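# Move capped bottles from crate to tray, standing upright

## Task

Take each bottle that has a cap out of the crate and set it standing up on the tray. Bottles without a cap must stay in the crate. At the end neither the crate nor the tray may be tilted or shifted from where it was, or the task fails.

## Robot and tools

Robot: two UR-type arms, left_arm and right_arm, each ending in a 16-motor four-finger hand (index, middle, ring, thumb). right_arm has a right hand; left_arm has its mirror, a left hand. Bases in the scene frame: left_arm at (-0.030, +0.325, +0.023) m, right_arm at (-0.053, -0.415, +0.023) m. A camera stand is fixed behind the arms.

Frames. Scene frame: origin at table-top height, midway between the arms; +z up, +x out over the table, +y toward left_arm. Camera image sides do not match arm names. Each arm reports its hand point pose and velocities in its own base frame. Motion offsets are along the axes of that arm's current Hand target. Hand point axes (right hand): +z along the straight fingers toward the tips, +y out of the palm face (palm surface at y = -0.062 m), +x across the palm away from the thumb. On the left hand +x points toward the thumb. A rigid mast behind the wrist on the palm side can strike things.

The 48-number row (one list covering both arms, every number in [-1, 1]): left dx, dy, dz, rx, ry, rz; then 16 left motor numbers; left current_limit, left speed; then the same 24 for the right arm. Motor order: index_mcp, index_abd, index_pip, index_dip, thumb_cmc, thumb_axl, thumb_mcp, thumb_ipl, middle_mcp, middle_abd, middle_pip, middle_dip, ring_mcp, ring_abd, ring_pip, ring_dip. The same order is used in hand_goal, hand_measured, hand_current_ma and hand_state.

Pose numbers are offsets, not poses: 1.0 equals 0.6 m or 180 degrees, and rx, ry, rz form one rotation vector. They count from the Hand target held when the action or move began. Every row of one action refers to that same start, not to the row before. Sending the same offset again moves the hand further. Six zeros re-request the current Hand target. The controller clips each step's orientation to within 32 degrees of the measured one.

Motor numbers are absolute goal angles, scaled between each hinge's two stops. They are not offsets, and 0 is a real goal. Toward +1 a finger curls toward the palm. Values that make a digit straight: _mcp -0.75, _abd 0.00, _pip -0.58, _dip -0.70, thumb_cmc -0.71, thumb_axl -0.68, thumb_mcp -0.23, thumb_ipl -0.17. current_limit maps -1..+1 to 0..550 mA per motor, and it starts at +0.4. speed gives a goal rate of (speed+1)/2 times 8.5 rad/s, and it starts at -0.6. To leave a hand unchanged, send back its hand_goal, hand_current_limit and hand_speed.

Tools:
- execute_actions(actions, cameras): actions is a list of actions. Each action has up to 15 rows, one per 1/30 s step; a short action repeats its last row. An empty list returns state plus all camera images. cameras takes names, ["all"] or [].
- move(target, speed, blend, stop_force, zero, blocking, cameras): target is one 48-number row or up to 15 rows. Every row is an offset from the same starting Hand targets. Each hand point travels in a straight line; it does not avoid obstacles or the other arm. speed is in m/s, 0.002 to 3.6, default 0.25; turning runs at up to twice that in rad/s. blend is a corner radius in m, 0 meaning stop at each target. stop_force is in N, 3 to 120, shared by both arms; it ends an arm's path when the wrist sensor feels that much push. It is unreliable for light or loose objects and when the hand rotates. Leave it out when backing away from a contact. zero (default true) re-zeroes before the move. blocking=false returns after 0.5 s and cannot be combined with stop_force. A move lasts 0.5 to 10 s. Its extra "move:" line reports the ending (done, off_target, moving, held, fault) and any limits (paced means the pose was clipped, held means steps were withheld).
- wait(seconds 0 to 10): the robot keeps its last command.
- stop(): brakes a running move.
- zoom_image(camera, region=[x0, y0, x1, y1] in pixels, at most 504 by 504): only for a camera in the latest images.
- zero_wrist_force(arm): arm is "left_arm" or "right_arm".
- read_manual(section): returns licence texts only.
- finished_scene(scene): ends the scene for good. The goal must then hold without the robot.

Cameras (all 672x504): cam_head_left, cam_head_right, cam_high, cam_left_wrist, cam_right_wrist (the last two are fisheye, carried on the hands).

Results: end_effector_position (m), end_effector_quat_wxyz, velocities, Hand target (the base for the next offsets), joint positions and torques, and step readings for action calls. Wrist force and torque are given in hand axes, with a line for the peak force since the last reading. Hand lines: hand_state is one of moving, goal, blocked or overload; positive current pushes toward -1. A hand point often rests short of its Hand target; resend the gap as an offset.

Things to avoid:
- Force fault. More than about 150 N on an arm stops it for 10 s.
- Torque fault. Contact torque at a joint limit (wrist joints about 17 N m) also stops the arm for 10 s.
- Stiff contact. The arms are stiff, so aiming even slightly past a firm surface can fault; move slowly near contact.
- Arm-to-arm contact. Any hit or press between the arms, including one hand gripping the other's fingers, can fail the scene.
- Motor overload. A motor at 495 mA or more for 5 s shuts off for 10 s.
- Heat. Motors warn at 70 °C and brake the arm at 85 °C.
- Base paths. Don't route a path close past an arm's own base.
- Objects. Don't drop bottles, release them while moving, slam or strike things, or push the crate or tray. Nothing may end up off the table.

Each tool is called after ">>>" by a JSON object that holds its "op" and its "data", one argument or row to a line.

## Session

>>> {"op": "execute_actions", "data": {
  "actions": []
}}

>>> {"op": "zoom_image", "data": {
  "camera": "cam_head_left",
  "region": [260, 190, 460, 320]
}}

>>> {"op": "zoom_image", "data": {
  "camera": "cam_head_right",
  "region": [260, 190, 460, 320]
}}

Scene clock: 0.00 s.
left_arm: end_effector_position=(+0.4416, -0.3680, +0.3379) hand_goal=(-0.754, +0.000, -0.576, -0.696, -0.714, -0.678, -0.226, -0.168, -0.754, +0.000, -0.576, -0.696, -0.754, +0.000, -0.576, -0.696) hand_measured=(-0.754, +0.000, -0.576, -0.696, -0.714, -0.678, -0.226, -0.168, -0.754, +0.000, -0.576, -0.696, -0.754, +0.000, -0.576, -0.696) hand_current_ma=(+0, +0, +0, +0, +0, +0, +0, +0, +0, +0, +0, +0, +0, +0, +0, +0) hand_state=(goal, goal, goal, goal, goal, goal, goal, goal, goal, goal, goal, goal, goal, goal, goal, goal) hand_current_limit=0.40 hand_speed=-0.60 end_effector_quat_wxyz=(+0.075, +0.784, +0.613, -0.062) | right_arm: end_effector_position=(+0.5180, +0.0744, +0.1962) hand_goal=(-0.754, +0.000, -0.576, -0.696, -0.714, -0.678, -0.226, -0.168, -0.754, +0.000, -0.576, -0.696, -0.754, +0.000, -0.576, -0.696) hand_measured=(-0.754, +0.000, -0.576, -0.696, -0.714, -0.678, -0.226, -0.168, -0.754, +0.000, -0.576, -0.696, -0.754, +0.000, -0.576, -0.696) hand_current_ma=(+0, +0, +0, +0, +0, +0, +0, +0, +0, +0, +0, +0, +0, +0, +0, +0) hand_state=(goal, goal, goal, goal, goal, goal, goal, goal, goal, goal, goal, goal, goal, goal, goal, goal) hand_current_limit=0.40 hand_speed=-0.60 end_effector_quat_wxyz=(-0.036, -0.614, +0.787, -0.035)
Joint positions: left_arm=[2.681 -1.505 -1.715 -1.41 1.394 -0.223] | right_arm=[-0.133 -1.284 1.655 -1.941 -1.67 3.254]
Joint velocities: within noise
Joint torques (N m): no reading
Motor temperatures (°C): left_arm=[40 29 35 42 39 35] | right_arm=[31 33 36 42 38 37]
Wrist force (N): no reading
Wrist torque (N m): no reading
Wrist force, peak (N): no reading
Hand target: left_arm +0.4416, -0.3680, +0.3379; +0.075, +0.784, +0.613, -0.062 | right_arm +0.5180, +0.0744, +0.1962; -0.036, -0.614, +0.787, -0.035

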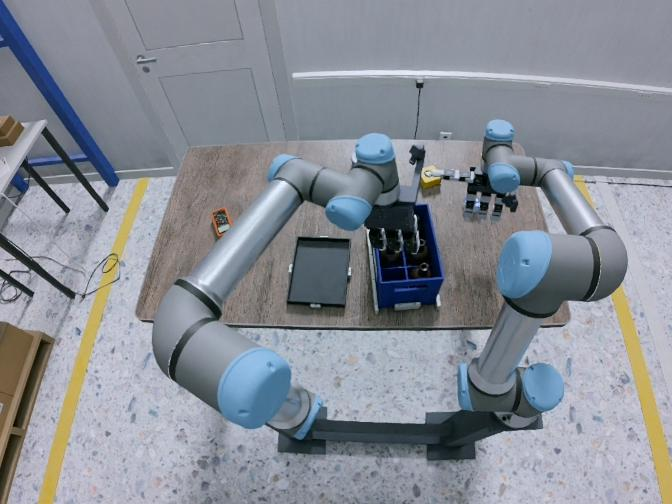

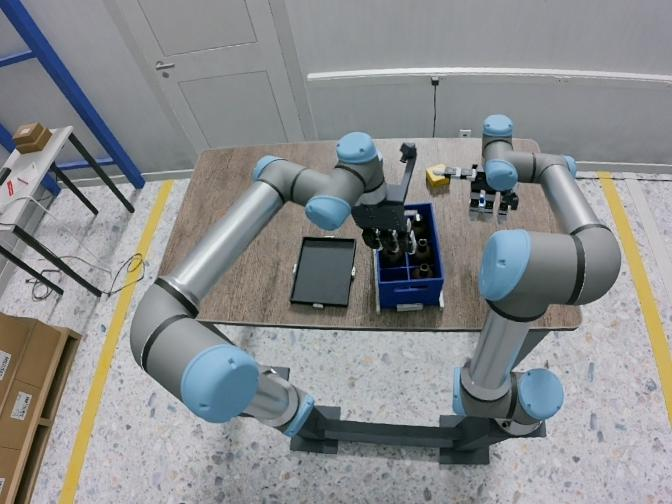

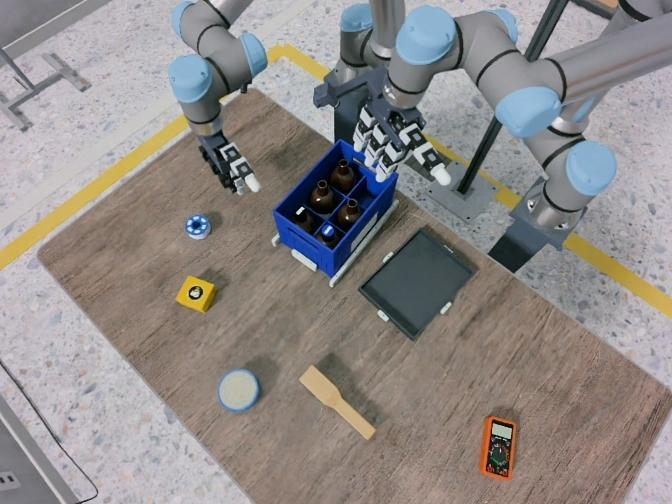

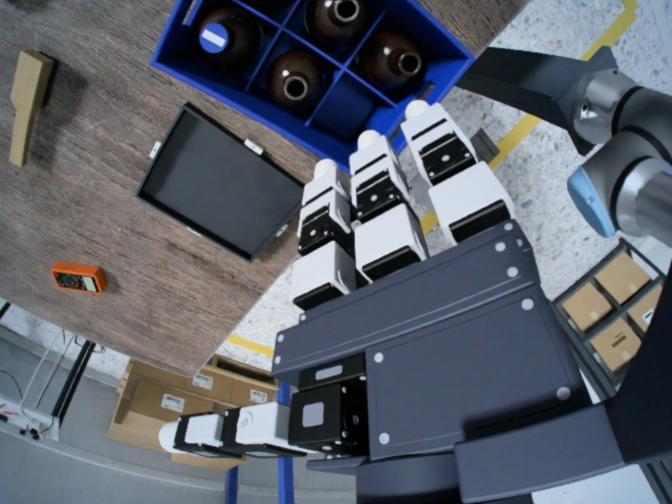

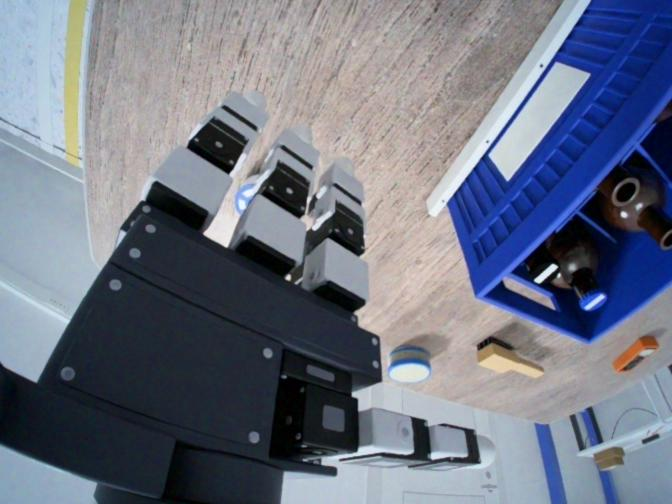

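Scaled by 2.520 from the camera's 672x504 image, which has a finer 960x720 frame.

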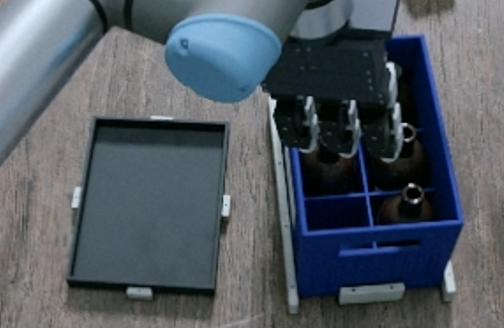

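Scaled by 2.520 from the camera's 672x504 image, which has a finer 960x720 frame.

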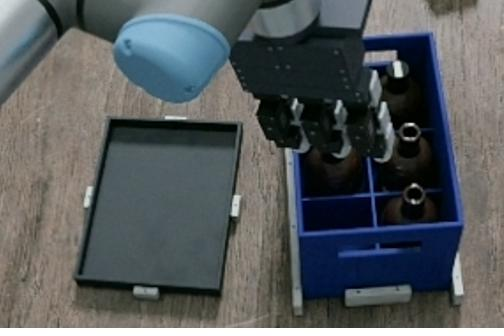

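>>> {"op": "zoom_image", "data": {
  "camera": "cam_high",
  "region": [265, 130, 405, 285]
}}

>>> {"op": "zoom_image", "data": {
  "camera": "cam_left_wrist",
  "region": [140, 0, 480, 180]
}}

Scaled by 3.252 from the camera's 672x504 image, which has a finer 960x720 frame.

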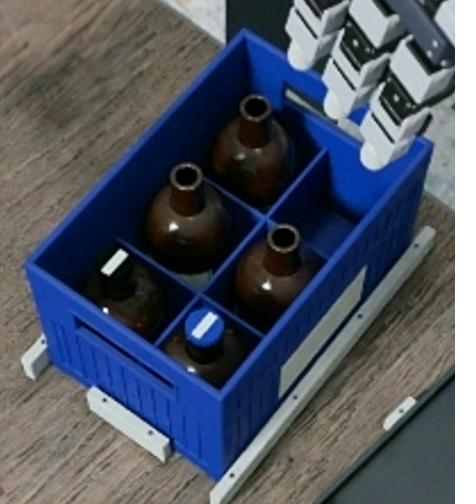

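Scaled by 1.482 from the camera's 672x504 image, which has a finer 960x720 frame.

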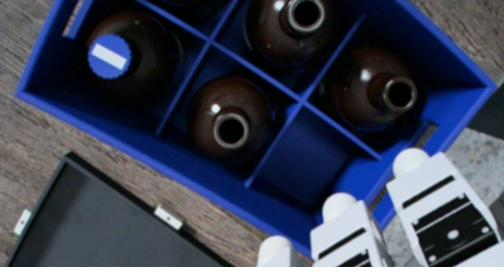

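>>> {"op": "move", "data": {
  "target": [
    [-0.0572,0.1105,-0.0863,0.3193,-0.1671,-0.351,-0.205,0.13,0.153,-0.478,0.671,-0.678,0.056,-0.276,-0.205,-0.13,0.153,-0.478,-0.753,0,0.883,0.174,0.4,-0.4, 0.0935,-0.1047,-0.3238,0.2961,-0.3724,-0.4845,-0.205,0.13,0.153,-0.478,0.671,-0.678,0.056,-0.276,-0.205,-0.13,0.153,-0.478,-0.753,0,0.883,0.174,0.4,-0.4],
    [0.0042,0.097,0.2313,0.3193,-0.1671,-0.351,-0.205,0.13,0.153,-0.478,0.671,-0.678,0.056,-0.276,-0.205,-0.13,0.153,-0.478,-0.753,0,0.883,0.174,0.4,-0.4, 0.0935,-0.1047,-0.3238,0.1555,-0.5189,-0.7145,-0.205,0.13,0.153,-0.478,0.671,-0.678,0.056,-0.276,-0.205,-0.13,0.153,-0.478,-0.753,0,0.883,0.174,0.4,-0.4]
  ],
  "speed": [0.4,0.3],
  "cameras": ["all"]
}}

>>> {"op": "zoom_image", "data": {
  "camera": "cam_left_wrist",
  "region": [0, 0, 336, 252]
}}

>>> {"op": "zoom_image", "data": {
  "camera": "cam_head_right",
  "region": [365, 160, 485, 280]
}}

Scene clock: 8.83 s.
left_arm: end_effector_position=(+0.4979, -0.4063, +0.2037) hand_goal=(-0.206, +0.130, +0.152, -0.478, +0.670, -0.678, +0.056, -0.276, -0.206, -0.130, +0.152, -0.478, -0.754, +0.000, +0.882, +0.174) hand_measured=(-0.204, +0.120, +0.150, -0.480, +0.666, -0.678, +0.058, -0.274, -0.206, -0.122, +0.148, -0.480, -0.750, +0.000, +0.876, +0.170) hand_current_ma=(+0, -1, +0, +0, +0, +0, +0, +0, +0, +1, -1, +0, +0, +0, -1, +0) hand_state=(goal, goal, goal, goal, goal, goal, goal, goal, goal, goal, goal, goal, goal, goal, goal, goal) hand_current_limit=0.40 hand_speed=-0.40 end_effector_quat_wxyz=(-0.187, +0.267, +0.774, -0.542) | right_arm: end_effector_position=(+0.5664, +0.0244, +0.3945) hand_goal=(-0.206, +0.130, +0.152, -0.478, +0.670, -0.678, +0.056, -0.276, -0.206, -0.130, +0.152, -0.478, -0.754, +0.000, +0.882, +0.174) hand_measured=(-0.204, +0.120, +0.148, -0.482, +0.670, -0.678, +0.058, -0.274, -0.202, -0.122, +0.150, -0.480, -0.750, +0.000, +0.878, +0.170) hand_current_ma=(+3, -17, -8, -6, -1, +1, +3, +4, +7, +15, -3, -5, +8, +0, -8, -5) hand_state=(goal, goal, goal, goal, goal, goal, goal, goal, goal, goal, goal, goal, goal, goal, goal, goal) hand_current_limit=0.40 hand_speed=-0.40 end_effector_quat_wxyz=(-0.509, +0.766, +0.340, -0.197)
Joint positions: left_arm=[2.928 -2.135 -1.219 -2.234 0.563 -0.614] | right_arm=[-0.311 -0.664 0.035 0.168 -1.141 0.155]
Joint torques (N m): left_arm=[-7.23 35.63 14.73 4.35 -3.75 -1.88] | right_arm=[10.03 -45.13 -33.92 2.71 -1.04 -1.76]
Wrist force (N): left_arm=[-0.5 1.8 -0.4] | right_arm=[-0.5 0.6 0.1]
Wrist torque (N m): left_arm=[0.25 0.01 -0.22] | right_arm=[0.31 0.01 0.02]
Wrist force, peak (N): left_arm=[-0.3 2.6 0.2] | right_arm=[-0.6 1.5 0.3]
Hand target: left_arm +0.4978, -0.4063, +0.2036; -0.187, +0.267, +0.774, -0.542 | right_arm +0.5680, +0.0241, +0.3957; -0.522, +0.744, +0.341, -0.239
Off the commanded pose: left_arm 0.000 m, 0 deg | right_arm 0.002 m, 6 deg.
elbow stopped short (right arm): the move would have taken joint 3 (elbow) straighter than the controller allows.
move: off_target (right_arm)

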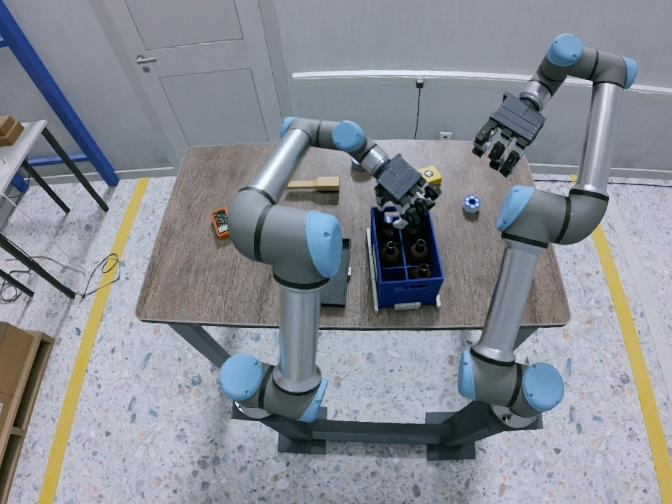

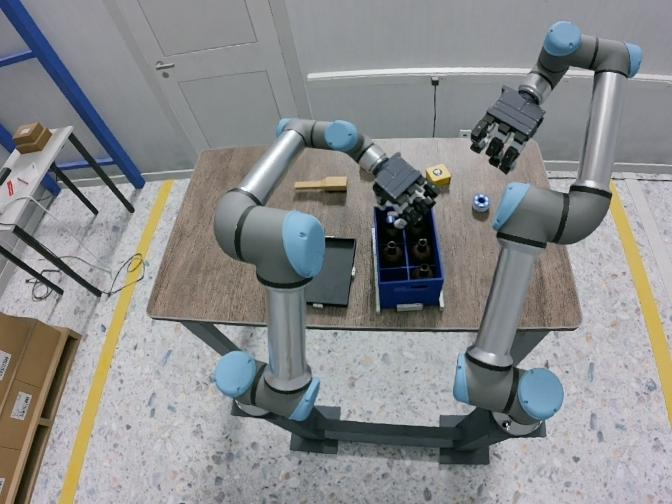

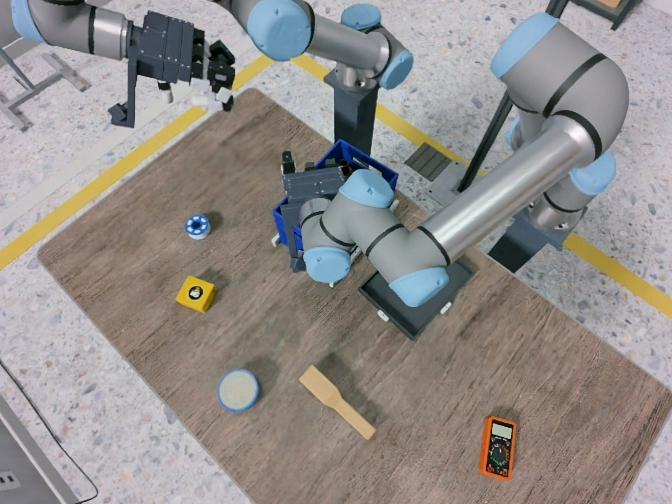

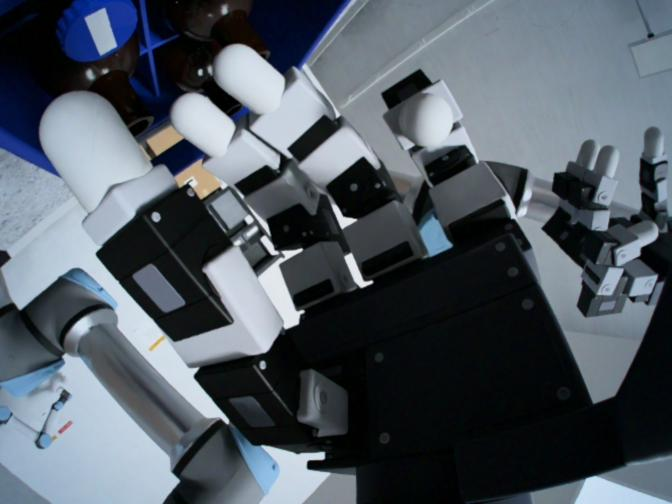

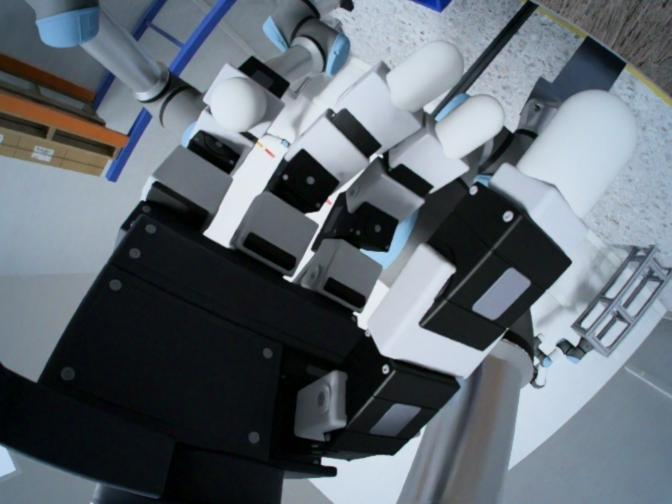

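Scaled by 1.500 from the camera's 672x504 image, which has a finer 960x720 frame.

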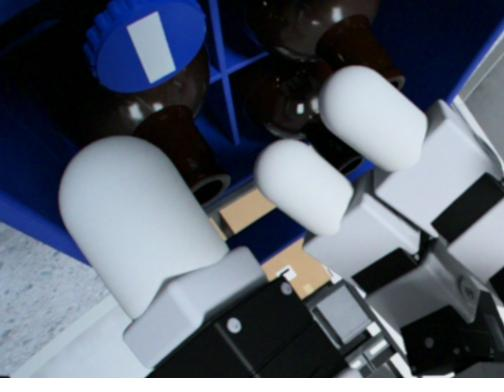

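Scaled by 4.200 from the camera's 672x504 image, which has a finer 960x720 frame.

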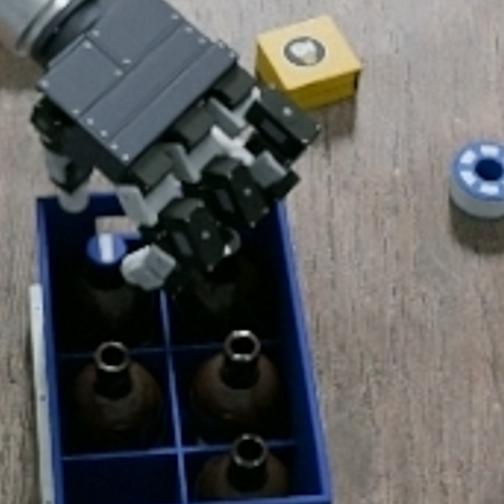

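>>> {"op": "move", "data": {
  "target": [
    [0,0.045,0.0163,0,0,0,-0.205,0.13,0.153,-0.478,0.671,-0.678,0.056,-0.276,-0.205,-0.13,0.153,-0.478,-0.753,0,0.883,0.174,0.4,-0.4, 0.0015,0.04,0.04,0,0,0,-0.205,0.13,0.153,-0.478,0.671,-0.678,0.056,-0.276,-0.205,-0.13,0.153,-0.478,-0.753,0,0.883,0.174,0.4,-0.4],
    [0,0.099,0.036,0,0,0,-0.205,0.13,0.153,-0.478,0.671,-0.678,0.056,-0.276,-0.205,-0.13,0.153,-0.478,-0.753,0,0.883,0.174,0.4,-0.4, 0.0033,0.0778,0.0783,0,0,0,-0.205,0.13,0.153,-0.478,0.671,-0.678,0.056,-0.276,-0.205,-0.13,0.153,-0.478,-0.753,0,0.883,0.174,0.4,-0.4]
  ],
  "speed": [0.08,0.04],
  "stop_force": 6,
  "cameras": ["cam_head_right","cam_left_wrist"]
}}

>>> {"op": "zoom_image", "data": {
  "camera": "cam_head_right",
  "region": [365, 160, 485, 280]
}}

Scene clock: 12.27 s.
left_arm: end_effector_position=(+0.4978, -0.4063, +0.1404) hand_goal=(-0.206, +0.130, +0.152, -0.478, +0.670, -0.678, +0.056, -0.276, -0.206, -0.130, +0.152, -0.478, -0.754, +0.000, +0.882, +0.174) hand_measured=(-0.204, +0.120, +0.150, -0.480, +0.666, -0.678, +0.058, -0.274, -0.206, -0.122, +0.148, -0.480, -0.746, -0.004, +0.898, +0.170) hand_current_ma=(+0, -1, +0, +0, +0, +0, +0, +0, +0, +1, -1, +0, +2, +0, +5, +0) hand_state=(goal, goal, goal, goal, goal, goal, goal, goal, goal, goal, goal, goal, goal, goal, goal, goal) hand_current_limit=0.40 hand_speed=-0.40 end_effector_quat_wxyz=(-0.187, +0.267, +0.774, -0.542) | right_arm: end_effector_position=(+0.5480, +0.0441, +0.3358) hand_goal=(-0.206, +0.130, +0.152, -0.478, +0.670, -0.678, +0.056, -0.276, -0.206, -0.130, +0.152, -0.478, -0.754, +0.000, +0.882, +0.174) hand_measured=(-0.204, +0.120, +0.148, -0.482, +0.670, -0.678, +0.058, -0.274, -0.202, -0.122, +0.150, -0.480, -0.750, +0.000, +0.878, +0.170) hand_current_ma=(+4, -17, -8, -6, -1, +1, +3, +4, +8, +15, -3, -4, +9, +0, -8, -5) hand_state=(goal, goal, goal, goal, goal, goal, goal, goal, goal, goal, goal, goal, goal, goal, goal, goal) hand_current_limit=0.40 hand_speed=-0.40 end_effector_quat_wxyz=(-0.522, +0.744, +0.341, -0.239)
Joint positions: left_arm=[2.928 -2.179 -1.317 -2.093 0.563 -0.614] | right_arm=[-0.276 -0.855 0.589 -0.114 -1.163 0.157]
Joint torques (N m): left_arm=[-2.2 36.55 12.54 4.51 -4.18 -1.89] | right_arm=[10.02 -59.45 -6.41 -1.26 1.35 1.04]
Wrist force (N): left_arm=[2.1 0.2 -2.9] | right_arm=[-0.3 1.0 0.7]
Wrist torque (N m): left_arm=[0.35 -0.11 -0.02] | right_arm=[0.32 -0.02 0.04]
Wrist force, peak (N): left_arm=[2.3 0.6 -2.8] | right_arm=[0.2 1.8 -0.8]
Hand target: left_arm +0.4978, -0.4063, +0.1404; -0.187, +0.267, +0.774, -0.542 | right_arm +0.5480, +0.0441, +0.3358; -0.522, +0.744, +0.341, -0.239
Off the commanded pose: left_arm 0.000 m, 0 deg | right_arm 0.000 m, 0 deg.
move: done
Images, in order (width x height): cam_head_right 672x504, cam_left_wrist 672x504.

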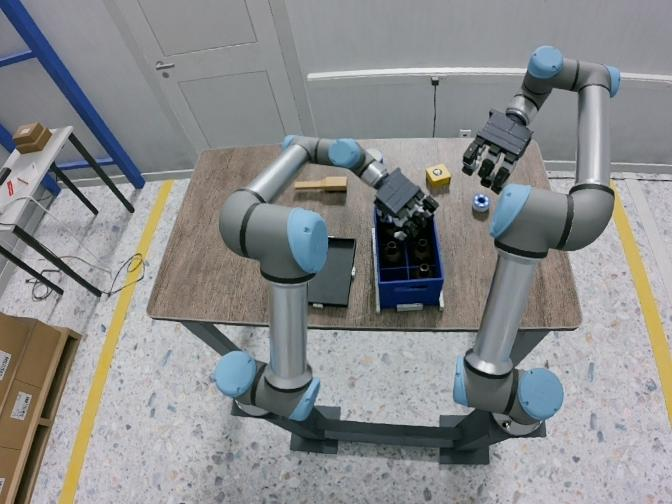

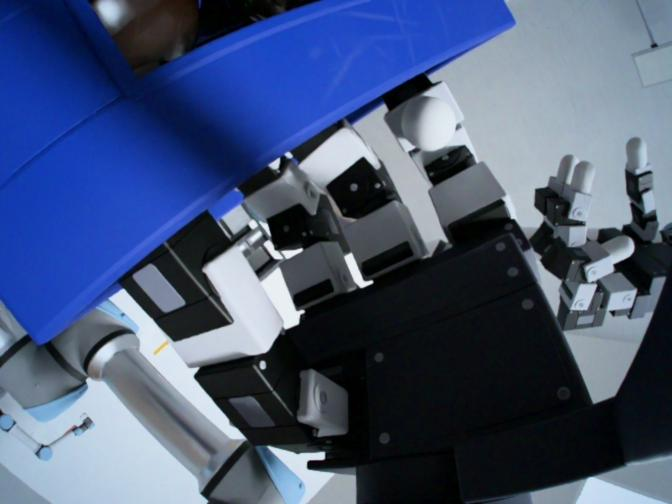

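Scaled by 4.200 from the camera's 672x504 image, which has a finer 960x720 frame.

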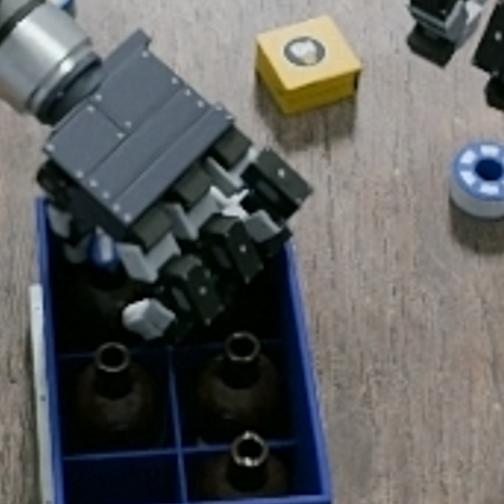

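>>> {"op": "move", "data": {
  "target": [0,0,0,0,0,0,-0.205,0.13,0.153,-0.478,0.671,-0.678,0.056,-0.276,-0.205,-0.13,0.153,-0.478,-0.97,0,0.98,0.609,0.3,-0.8, 0,0,0,0,0,0,-0.205,0.13,0.153,-0.478,0.671,-0.678,0.056,-0.276,-0.205,-0.13,0.153,-0.478,-0.97,0,0.98,0.609,0.4,-0.4]
}}

>>> {"op": "move", "data": {
  "target": [0,0,0,0,0,0,0.04,0.13,0.153,-0.478,0.671,-0.678,0.056,-0.276,0.04,-0.13,0.153,-0.478,-0.97,0,0.98,0.609,0.2,-0.88, 0,0,0,0,0,0,-0.205,0.13,0.153,-0.478,0.671,-0.678,0.056,-0.276,-0.205,-0.13,0.153,-0.478,-0.97,0,0.98,0.609,0.4,-0.4]
}}

>>> {"op": "move", "data": {
  "target": [0,0,0,0,0,0,0.07,0.13,0.2,-0.44,0.671,-0.678,0.03,0.38,0.07,-0.13,0.2,-0.44,-0.97,0,0.98,0.609,0.5,-0.88, 0,0,0,0,0,0,-0.205,0.13,0.153,-0.478,0.671,-0.678,0.056,-0.276,-0.205,-0.13,0.153,-0.478,-0.97,0,0.98,0.609,0.4,-0.4],
  "cameras": ["cam_head_right"]
}}

>>> {"op": "zoom_image", "data": {
  "camera": "cam_head_right",
  "region": [365, 160, 485, 280]
}}

Scene clock: 14.47 s.
left_arm: end_effector_position=(+0.4978, -0.4063, +0.1404) hand_goal=(-0.206, +0.130, +0.152, -0.478, +0.670, -0.678, +0.056, -0.276, -0.206, -0.130, +0.152, -0.478, -0.970, +0.000, +0.980, +0.608) hand_measured=(-0.204, +0.120, +0.150, -0.480, +0.666, -0.678, +0.058, -0.274, -0.206, -0.122, +0.148, -0.480, -0.954, -0.002, +0.980, +0.604) hand_current_ma=(+0, -1, +0, +0, +0, +0, +0, +0, +0, +1, -1, +0, +5, +0, +0, +0) hand_state=(goal, goal, goal, goal, goal, goal, goal, goal, goal, goal, goal, goal, goal, goal, goal, goal) hand_current_limit=0.30 hand_speed=-0.80 end_effector_quat_wxyz=(-0.187, +0.267, +0.774, -0.542) | right_arm: end_effector_position=(+0.5480, +0.0441, +0.3358) hand_goal=(-0.206, +0.130, +0.152, -0.478, +0.670, -0.678, +0.056, -0.276, -0.206, -0.130, +0.152, -0.478, -0.970, +0.000, +0.980, +0.608) hand_measured=(-0.204, +0.120, +0.148, -0.482, +0.670, -0.678, +0.058, -0.274, -0.202, -0.122, +0.150, -0.480, -0.956, +0.000, +0.976, +0.604) hand_current_ma=(+4, -17, -8, -6, -1, +1, +3, +4, +8, +15, -3, -4, +37, +0, -7, -6) hand_state=(goal, goal, goal, goal, goal, goal, goal, goal, goal, goal, goal, goal, goal, goal, goal, goal) hand_current_limit=0.40 hand_speed=-0.40 end_effector_quat_wxyz=(-0.522, +0.744, +0.341, -0.239)
Joint positions: left_arm=[2.928 -2.179 -1.317 -2.093 0.563 -0.614] | right_arm=[-0.276 -0.855 0.589 -0.114 -1.163 0.157]
Joint torques (N m): left_arm=[-10.42 41.44 15.26 2.71 -2.63 -1.87] | right_arm=[9.96 -59.92 -6.41 -0.75 1.3 1.02]
Wrist force (N): left_arm=[-0.1 1.9 -0.1] | right_arm=[-0.4 0.8 0.4]
Wrist torque (N m): left_arm=[0.22 -0.03 -0.20] | right_arm=[0.33 0.00 0.04]
Wrist force, peak (N): left_arm=[2.1 0.5 -3.1] | right_arm=[-0.5 1.3 0.4]
Hand target: left_arm +0.4978, -0.4063, +0.1404; -0.187, +0.267, +0.774, -0.542 | right_arm +0.5480, +0.0441, +0.3358; -0.522, +0.744, +0.341, -0.239
Off the commanded pose: left_arm 0.000 m, 0 deg | right_arm 0.000 m, 0 deg.
move: done

Scene clock: 15.30 s.
left_arm: end_effector_position=(+0.4978, -0.4063, +0.1404) hand_goal=(+0.040, +0.130, +0.152, -0.478, +0.670, -0.678, +0.056, -0.276, +0.040, -0.130, +0.152, -0.478, -0.970, +0.000, +0.980, +0.608) hand_measured=(+0.014, +0.122, +0.144, -0.480, +0.668, -0.678, +0.054, -0.276, -0.024, -0.122, +0.144, -0.480, -0.954, -0.002, +0.980, +0.604) hand_current_ma=(-14, -1, -1, +0, +0, +0, +0, +0, -78, +1, -2, +0, +5, +0, +0, +0) hand_state=(blocked, goal, goal, goal, goal, goal, goal, goal, blocked, goal, goal, goal, goal, goal, goal, goal) hand_current_limit=0.20 hand_speed=-0.88 end_effector_quat_wxyz=(-0.187, +0.267, +0.774, -0.542) | right_arm: end_effector_position=(+0.5480, +0.0441, +0.3358) hand_goal=(-0.206, +0.130, +0.152, -0.478, +0.670, -0.678, +0.056, -0.276, -0.206, -0.130, +0.152, -0.478, -0.970, +0.000, +0.980, +0.608) hand_measured=(-0.204, +0.120, +0.148, -0.482, +0.670, -0.678, +0.058, -0.274, -0.202, -0.122, +0.150, -0.480, -0.956, +0.000, +0.976, +0.604) hand_current_ma=(+4, -17, -8, -6, -1, +1, +3, +4, +8, +15, -3, -4, +37, +0, -7, -6) hand_state=(goal, goal, goal, goal, goal, goal, goal, goal, goal, goal, goal, goal, goal, goal, goal, goal) hand_current_limit=0.40 hand_speed=-0.40 end_effector_quat_wxyz=(-0.522, +0.744, +0.341, -0.239)
Joint positions: left_arm=[2.928 -2.179 -1.317 -2.093 0.563 -0.614] | right_arm=[-0.276 -0.855 0.589 -0.114 -1.163 0.157]
Joint torques (N m): left_arm=[-10.24 47 17.95 1.01 -0.88 -1.87] | right_arm=[9.97 -59.79 -6.75 -0.44 1.38 0.85]
Wrist force (N): left_arm=[0.2 -0.2 1.8] | right_arm=[-0.1 1.0 0.5]
Wrist torque (N m): left_arm=[0.31 -0.02 -0.20] | right_arm=[0.34 -0.04 0.06]
Wrist force, peak (N): left_arm=[0.3 -0.3 1.9] | right_arm=[-0.1 1.2 0.3]
Hand target: left_arm +0.4978, -0.4063, +0.1404; -0.187, +0.267, +0.774, -0.542 | right_arm +0.5480, +0.0441, +0.3358; -0.522, +0.744, +0.341, -0.239
Off the commanded pose: left_arm 0.000 m, 0 deg | right_arm 0.000 m, 0 deg.
move: done

Scene clock: 17.00 s.
left_arm: end_effector_position=(+0.4978, -0.4063, +0.1404) hand_goal=(+0.070, +0.130, +0.200, -0.440, +0.670, -0.678, +0.030, +0.380, +0.070, -0.130, +0.200, -0.440, -0.970, +0.000, +0.980, +0.608) hand_measured=(+0.016, +0.110, +0.152, -0.464, +0.668, -0.678, -0.084, +0.036, +0.008, -0.120, +0.160, -0.458, -0.954, -0.002, +0.980, +0.604) hand_current_ma=(-57, -6, -40, -10, +0, +0, -334, -411, -74, +1, -27, -6, +5, +0, +0, +0) hand_state=(blocked, blocked, blocked, blocked, goal, goal, blocked, blocked, blocked, goal, blocked, goal, goal, goal, goal, goal) hand_current_limit=0.50 hand_speed=-0.88 end_effector_quat_wxyz=(-0.187, +0.267, +0.774, -0.542) | right_arm: end_effector_position=(+0.5480, +0.0441, +0.3358) hand_goal=(-0.206, +0.130, +0.152, -0.478, +0.670, -0.678, +0.056, -0.276, -0.206, -0.130, +0.152, -0.478, -0.970, +0.000, +0.980, +0.608) hand_measured=(-0.204, +0.120, +0.148, -0.482, +0.670, -0.678, +0.058, -0.274, -0.202, -0.122, +0.150, -0.480, -0.956, +0.000, +0.976, +0.604) hand_current_ma=(+4, -17, -8, -6, -1, +1, +3, +4, +8, +15, -3, -4, +37, +0, -7, -6) hand_state=(goal, goal, goal, goal, goal, goal, goal, goal, goal, goal, goal, goal, goal, goal, goal, goal) hand_current_limit=0.40 hand_speed=-0.40 end_effector_quat_wxyz=(-0.522, +0.744, +0.341, -0.239)
Joint positions: left_arm=[2.928 -2.179 -1.317 -2.093 0.563 -0.614] | right_arm=[-0.276 -0.855 0.589 -0.114 -1.163 0.157]
Joint torques (N m): left_arm=[-5.85 56.72 22.26 -1.27 1.36 -1.76] | right_arm=[9.46 -59.19 -8.1 0.63 1.39 0.8]
Wrist force (N): left_arm=[0.0 4.8 1.0] | right_arm=[-0.3 1.0 0.2]
Wrist torque (N m): left_arm=[0.47 -0.01 -0.22] | right_arm=[0.36 -0.02 0.05]
Wrist force, peak (N): left_arm=[0.0 5.3 2.0] | right_arm=[-0.3 1.2 0.5]
Hand target: left_arm +0.4978, -0.4063, +0.1404; -0.187, +0.267, +0.774, -0.542 | right_arm +0.5480, +0.0441, +0.3358; -0.522, +0.744, +0.341, -0.239
Off the commanded pose: left_arm 0.000 m, 0 deg | right_arm 0.000 m, 0 deg.
move: done
Images, in order (width x height): cam_head_right 672x504.

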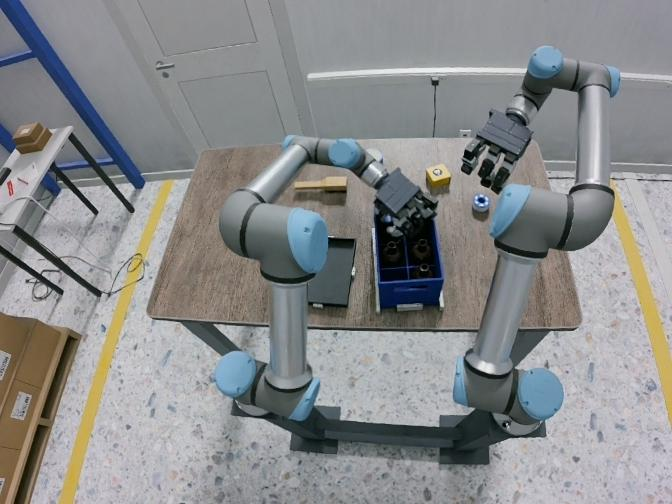

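Scaled by 4.200 from the camera's 672x504 image, which has a finer 960x720 frame.

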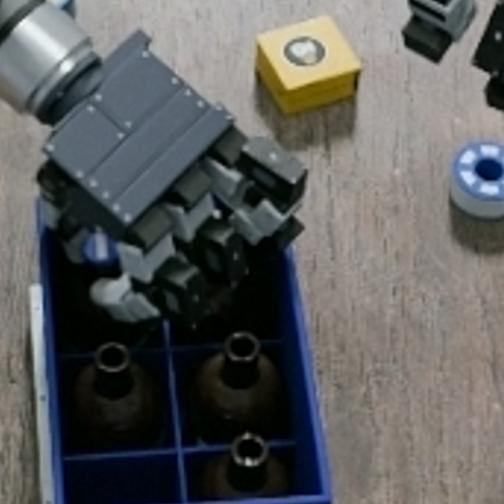

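>>> {"op": "move", "data": {
  "target": [
    [0,-0.0313,-0.0114,0,0,0,0.07,0.13,0.2,-0.44,0.671,-0.678,0.03,0.38,0.07,-0.13,0.2,-0.44,-0.97,0,0.98,0.609,0.5,-0.88, 0,0,0,0,0,0,-0.205,0.13,0.153,-0.478,0.671,-0.678,0.056,-0.276,-0.205,-0.13,0.153,-0.478,-0.97,0,0.98,0.609,0.4,-0.4],
    [0,-0.3054,-0.1112,0,0,0,0.07,0.13,0.2,-0.44,0.671,-0.678,0.03,0.38,0.07,-0.13,0.2,-0.44,-0.97,0,0.98,0.609,0.5,-0.88, 0,0,0,0,0,0,-0.205,0.13,0.153,-0.478,0.671,-0.678,0.056,-0.276,-0.205,-0.13,0.153,-0.478,-0.97,0,0.98,0.609,0.4,-0.4]
  ],
  "speed": [0.03,0.1],
  "blend": [0.01,0],
  "cameras": ["cam_head_left","cam_head_right","cam_left_wrist","cam_high"]
}}

>>> {"op": "zoom_image", "data": {
  "camera": "cam_head_right",
  "region": [365, 110, 485, 230]
}}

>>> {"op": "zoom_image", "data": {
  "camera": "cam_head_right",
  "region": [270, 220, 370, 320]
}}

Scene clock: 20.53 s.
left_arm: end_effector_position=(+0.4979, -0.4062, +0.3353) hand_goal=(+0.070, +0.130, +0.200, -0.440, +0.670, -0.678, +0.030, +0.380, +0.070, -0.130, +0.200, -0.440, -0.970, +0.000, +0.980, +0.608) hand_measured=(+0.000, +0.104, +0.144, -0.464, +0.664, -0.678, -0.086, +0.082, -0.004, -0.106, +0.156, -0.460, -0.956, -0.002, +0.980, +0.604) hand_current_ma=(-93, -10, -53, -11, -1, +0, -343, -413, -99, +8, -33, -7, +5, +0, +0, +0) hand_state=(blocked, blocked, blocked, blocked, goal, goal, blocked, blocked, blocked, blocked, blocked, goal, goal, goal, goal, goal) hand_current_limit=0.50 hand_speed=-0.88 end_effector_quat_wxyz=(-0.187, +0.267, +0.774, -0.542) | right_arm: end_effector_position=(+0.5480, +0.0441, +0.3358) hand_goal=(-0.206, +0.130, +0.152, -0.478, +0.670, -0.678, +0.056, -0.276, -0.206, -0.130, +0.152, -0.478, -0.970, +0.000, +0.980, +0.608) hand_measured=(-0.204, +0.120, +0.148, -0.482, +0.670, -0.678, +0.058, -0.274, -0.202, -0.122, +0.150, -0.480, -0.956, +0.000, +0.976, +0.604) hand_current_ma=(+4, -17, -8, -6, -1, +1, +3, +4, +8, +15, -3, -4, +37, +0, -7, -6) hand_state=(goal, goal, goal, goal, goal, goal, goal, goal, goal, goal, goal, goal, goal, goal, goal, goal) hand_current_limit=0.40 hand_speed=-0.40 end_effector_quat_wxyz=(-0.522, +0.744, +0.341, -0.239)
Joint positions: left_arm=[2.928 -2.118 -0.909 -2.561 0.563 -0.614] | right_arm=[-0.276 -0.855 0.589 -0.114 -1.163 0.157]
Joint torques (N m): left_arm=[12.44 38.96 30.65 -2 1.29 1.52] | right_arm=[8.44 -57.41 -9.37 1.99 1.41 1.14]
Wrist force (N): left_arm=[-0.4 7.4 1.5] | right_arm=[-0.1 0.8 0.4]
Wrist torque (N m): left_arm=[0.57 0.00 -0.22] | right_arm=[0.32 -0.04 0.05]
Wrist force, peak (N): left_arm=[-0.1 7.7 2.2] | right_arm=[-0.2 1.3 0.2]
Hand target: left_arm +0.4979, -0.4062, +0.3354; -0.187, +0.267, +0.774, -0.542 | right_arm +0.5480, +0.0441, +0.3358; -0.522, +0.744, +0.341, -0.239
Off the commanded pose: left_arm 0.000 m, 0 deg | right_arm 0.000 m, 0 deg.
move: done
Images, in order (width x height): cam_head_left 672x504, cam_head_right 672x504, cam_high 672x504, cam_left_wrist 672x504.

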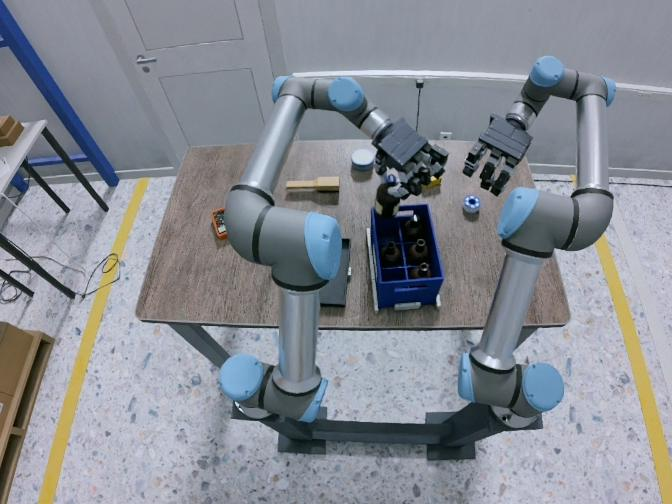

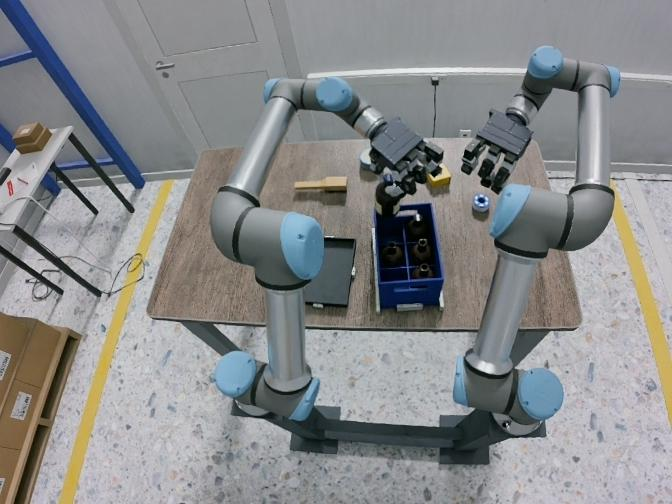

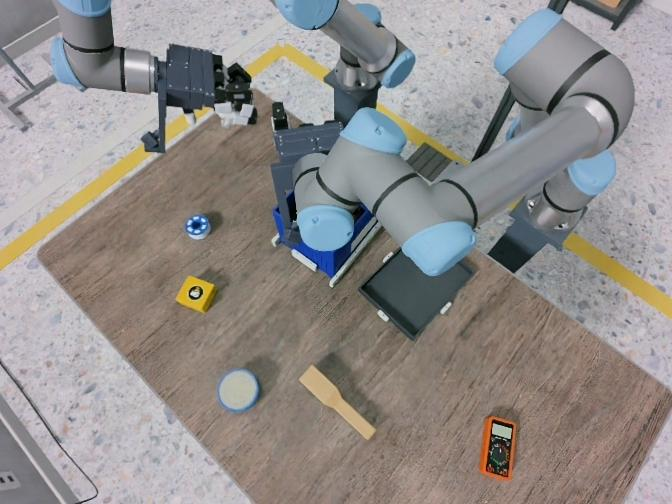

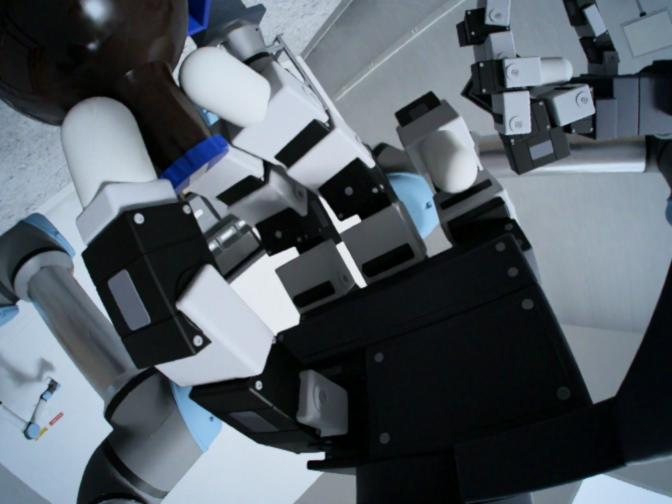

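Scaled by 4.200 from the camera's 672x504 image, which has a finer 960x720 frame.

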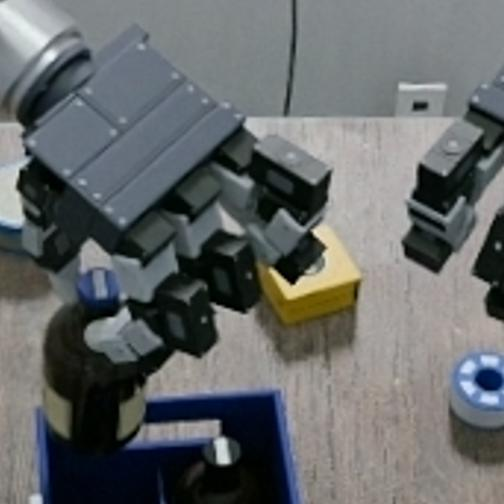

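Scaled by 5.040 from the camera's 672x504 image, which has a finer 960x720 frame.

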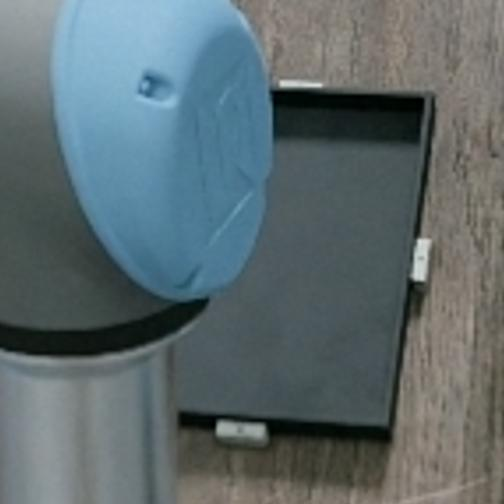

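>>> {"op": "move", "data": {
  "target": [
    [0.4105,0.0392,-0.1075,0,0,0,0.07,0.13,0.2,-0.44,0.671,-0.678,0.03,0.38,0.07,-0.13,0.2,-0.44,-0.97,0,0.98,0.609,0.5,-0.88, 0.101,-0.0298,0.0819,0,0,0,-0.205,0.13,0.153,-0.478,0.671,-0.678,0.056,-0.276,-0.205,-0.13,0.153,-0.478,-0.97,0,0.98,0.609,0.4,-0.4],
    [0.4105,0.313,-0.0078,0,0,0,0.07,0.13,0.2,-0.44,0.671,-0.678,0.03,0.38,0.07,-0.13,0.2,-0.44,-0.97,0,0.98,0.609,0.5,-0.88, 0.285,0.1123,0.3357,0,0,0,-0.205,0.13,0.153,-0.478,0.671,-0.678,0.056,-0.276,-0.205,-0.13,0.153,-0.478,-0.97,0,0.98,0.609,0.4,-0.4]
  ],
  "speed": [0.18,0.12],
  "blend": [0.02,0],
  "cameras": ["all"]
}}

>>> {"op": "zoom_image", "data": {
  "camera": "cam_head_right",
  "region": [260, 190, 410, 320]
}}

>>> {"op": "zoom_image", "data": {
  "camera": "cam_right_wrist",
  "region": [336, 0, 672, 252]
}}

Scene clock: 27.60 s.
left_arm: end_effector_position=(+0.3463, -0.2003, +0.1607) hand_goal=(+0.070, +0.130, +0.200, -0.440, +0.670, -0.678, +0.030, +0.380, +0.070, -0.130, +0.200, -0.440, -0.970, +0.000, +0.980, +0.608) hand_measured=(-0.006, +0.094, +0.138, -0.468, +0.660, -0.680, -0.088, +0.110, -0.006, -0.098, +0.154, -0.462, -0.956, -0.002, +0.980, +0.604) hand_current_ma=(-106, -18, -64, -14, -2, +0, -358, -413, -106, +15, -38, -8, +5, +0, +0, +0) hand_state=(blocked, blocked, blocked, blocked, goal, goal, blocked, blocked, blocked, blocked, blocked, blocked, goal, goal, goal, goal) hand_current_limit=0.50 hand_speed=-0.88 end_effector_quat_wxyz=(-0.187, +0.267, +0.774, -0.542) | right_arm: end_effector_position=(+0.5337, +0.2822, +0.2040) hand_goal=(-0.206, +0.130, +0.152, -0.478, +0.670, -0.678, +0.056, -0.276, -0.206, -0.130, +0.152, -0.478, -0.970, +0.000, +0.980, +0.608) hand_measured=(-0.204, +0.120, +0.148, -0.482, +0.670, -0.678, +0.058, -0.274, -0.202, -0.122, +0.150, -0.480, -0.956, +0.000, +0.976, +0.604) hand_current_ma=(+4, -17, -8, -6, -1, +1, +3, +4, +8, +15, -3, -4, +36, +0, -7, -6) hand_state=(goal, goal, goal, goal, goal, goal, goal, goal, goal, goal, goal, goal, goal, goal, goal, goal) hand_current_limit=0.40 hand_speed=-0.40 end_effector_quat_wxyz=(-0.522, +0.744, +0.341, -0.239)
Joint positions: left_arm=[3.281 -1.734 -1.867 -2.215 0.861 -0.318] | right_arm=[0.063 -0.898 1.01 -0.582 -0.853 0.322]
Joint torques (N m): left_arm=[-12.31 17.94 13.79 2.55 -3.62 -1.84] | right_arm=[11.36 -41.69 -7.74 -2.39 2.65 2.06]
Wrist force (N): left_arm=[-0.2 7.4 1.8] | right_arm=[-0.4 1.1 0.1]
Wrist torque (N m): left_arm=[0.53 -0.05 -0.22] | right_arm=[0.38 0.00 -0.06]
Wrist force, peak (N): left_arm=[-0.3 8.0 2.1] | right_arm=[-0.2 1.4 0.2]
Hand target: left_arm +0.3463, -0.2003, +0.1606; -0.187, +0.267, +0.774, -0.542 | right_arm +0.5337, +0.2823, +0.2039; -0.522, +0.744, +0.341, -0.239
Off the commanded pose: left_arm 0.000 m, 0 deg | right_arm 0.000 m, 0 deg.
move: done

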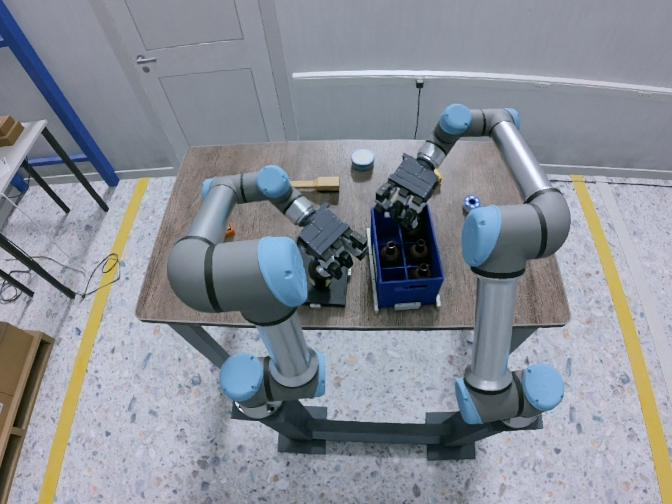

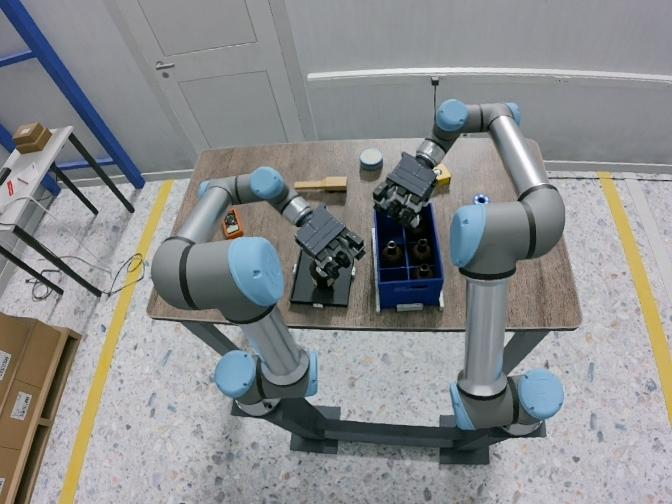

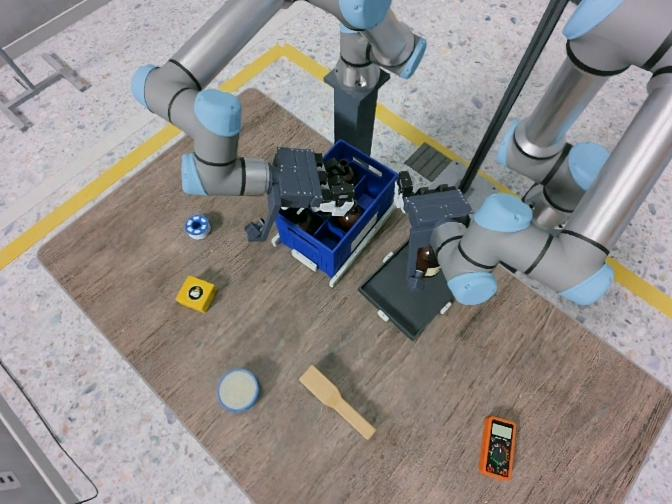

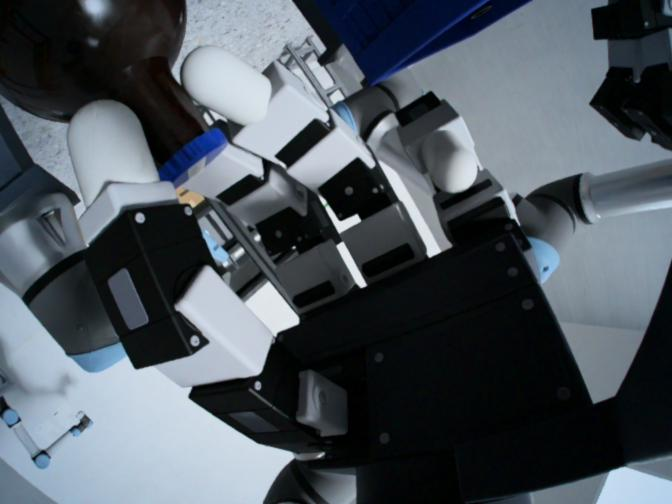

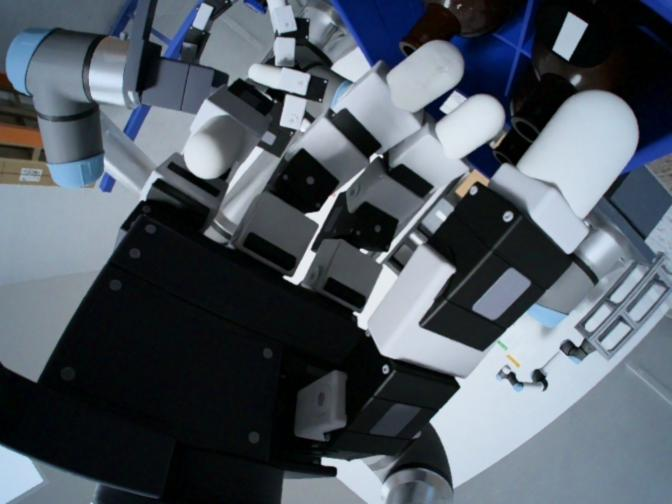

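Scaled by 3.360 from the camera's 672x504 image, which has a finer 960x720 frame.

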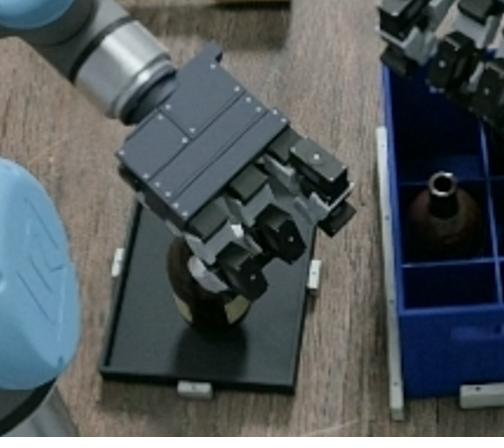

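Scaled by 1.500 from the camera's 672x504 image, which has a finer 960x720 frame.

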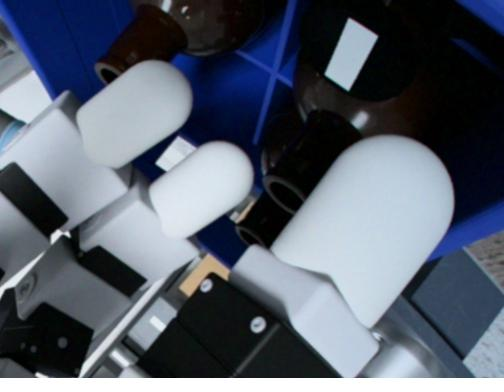

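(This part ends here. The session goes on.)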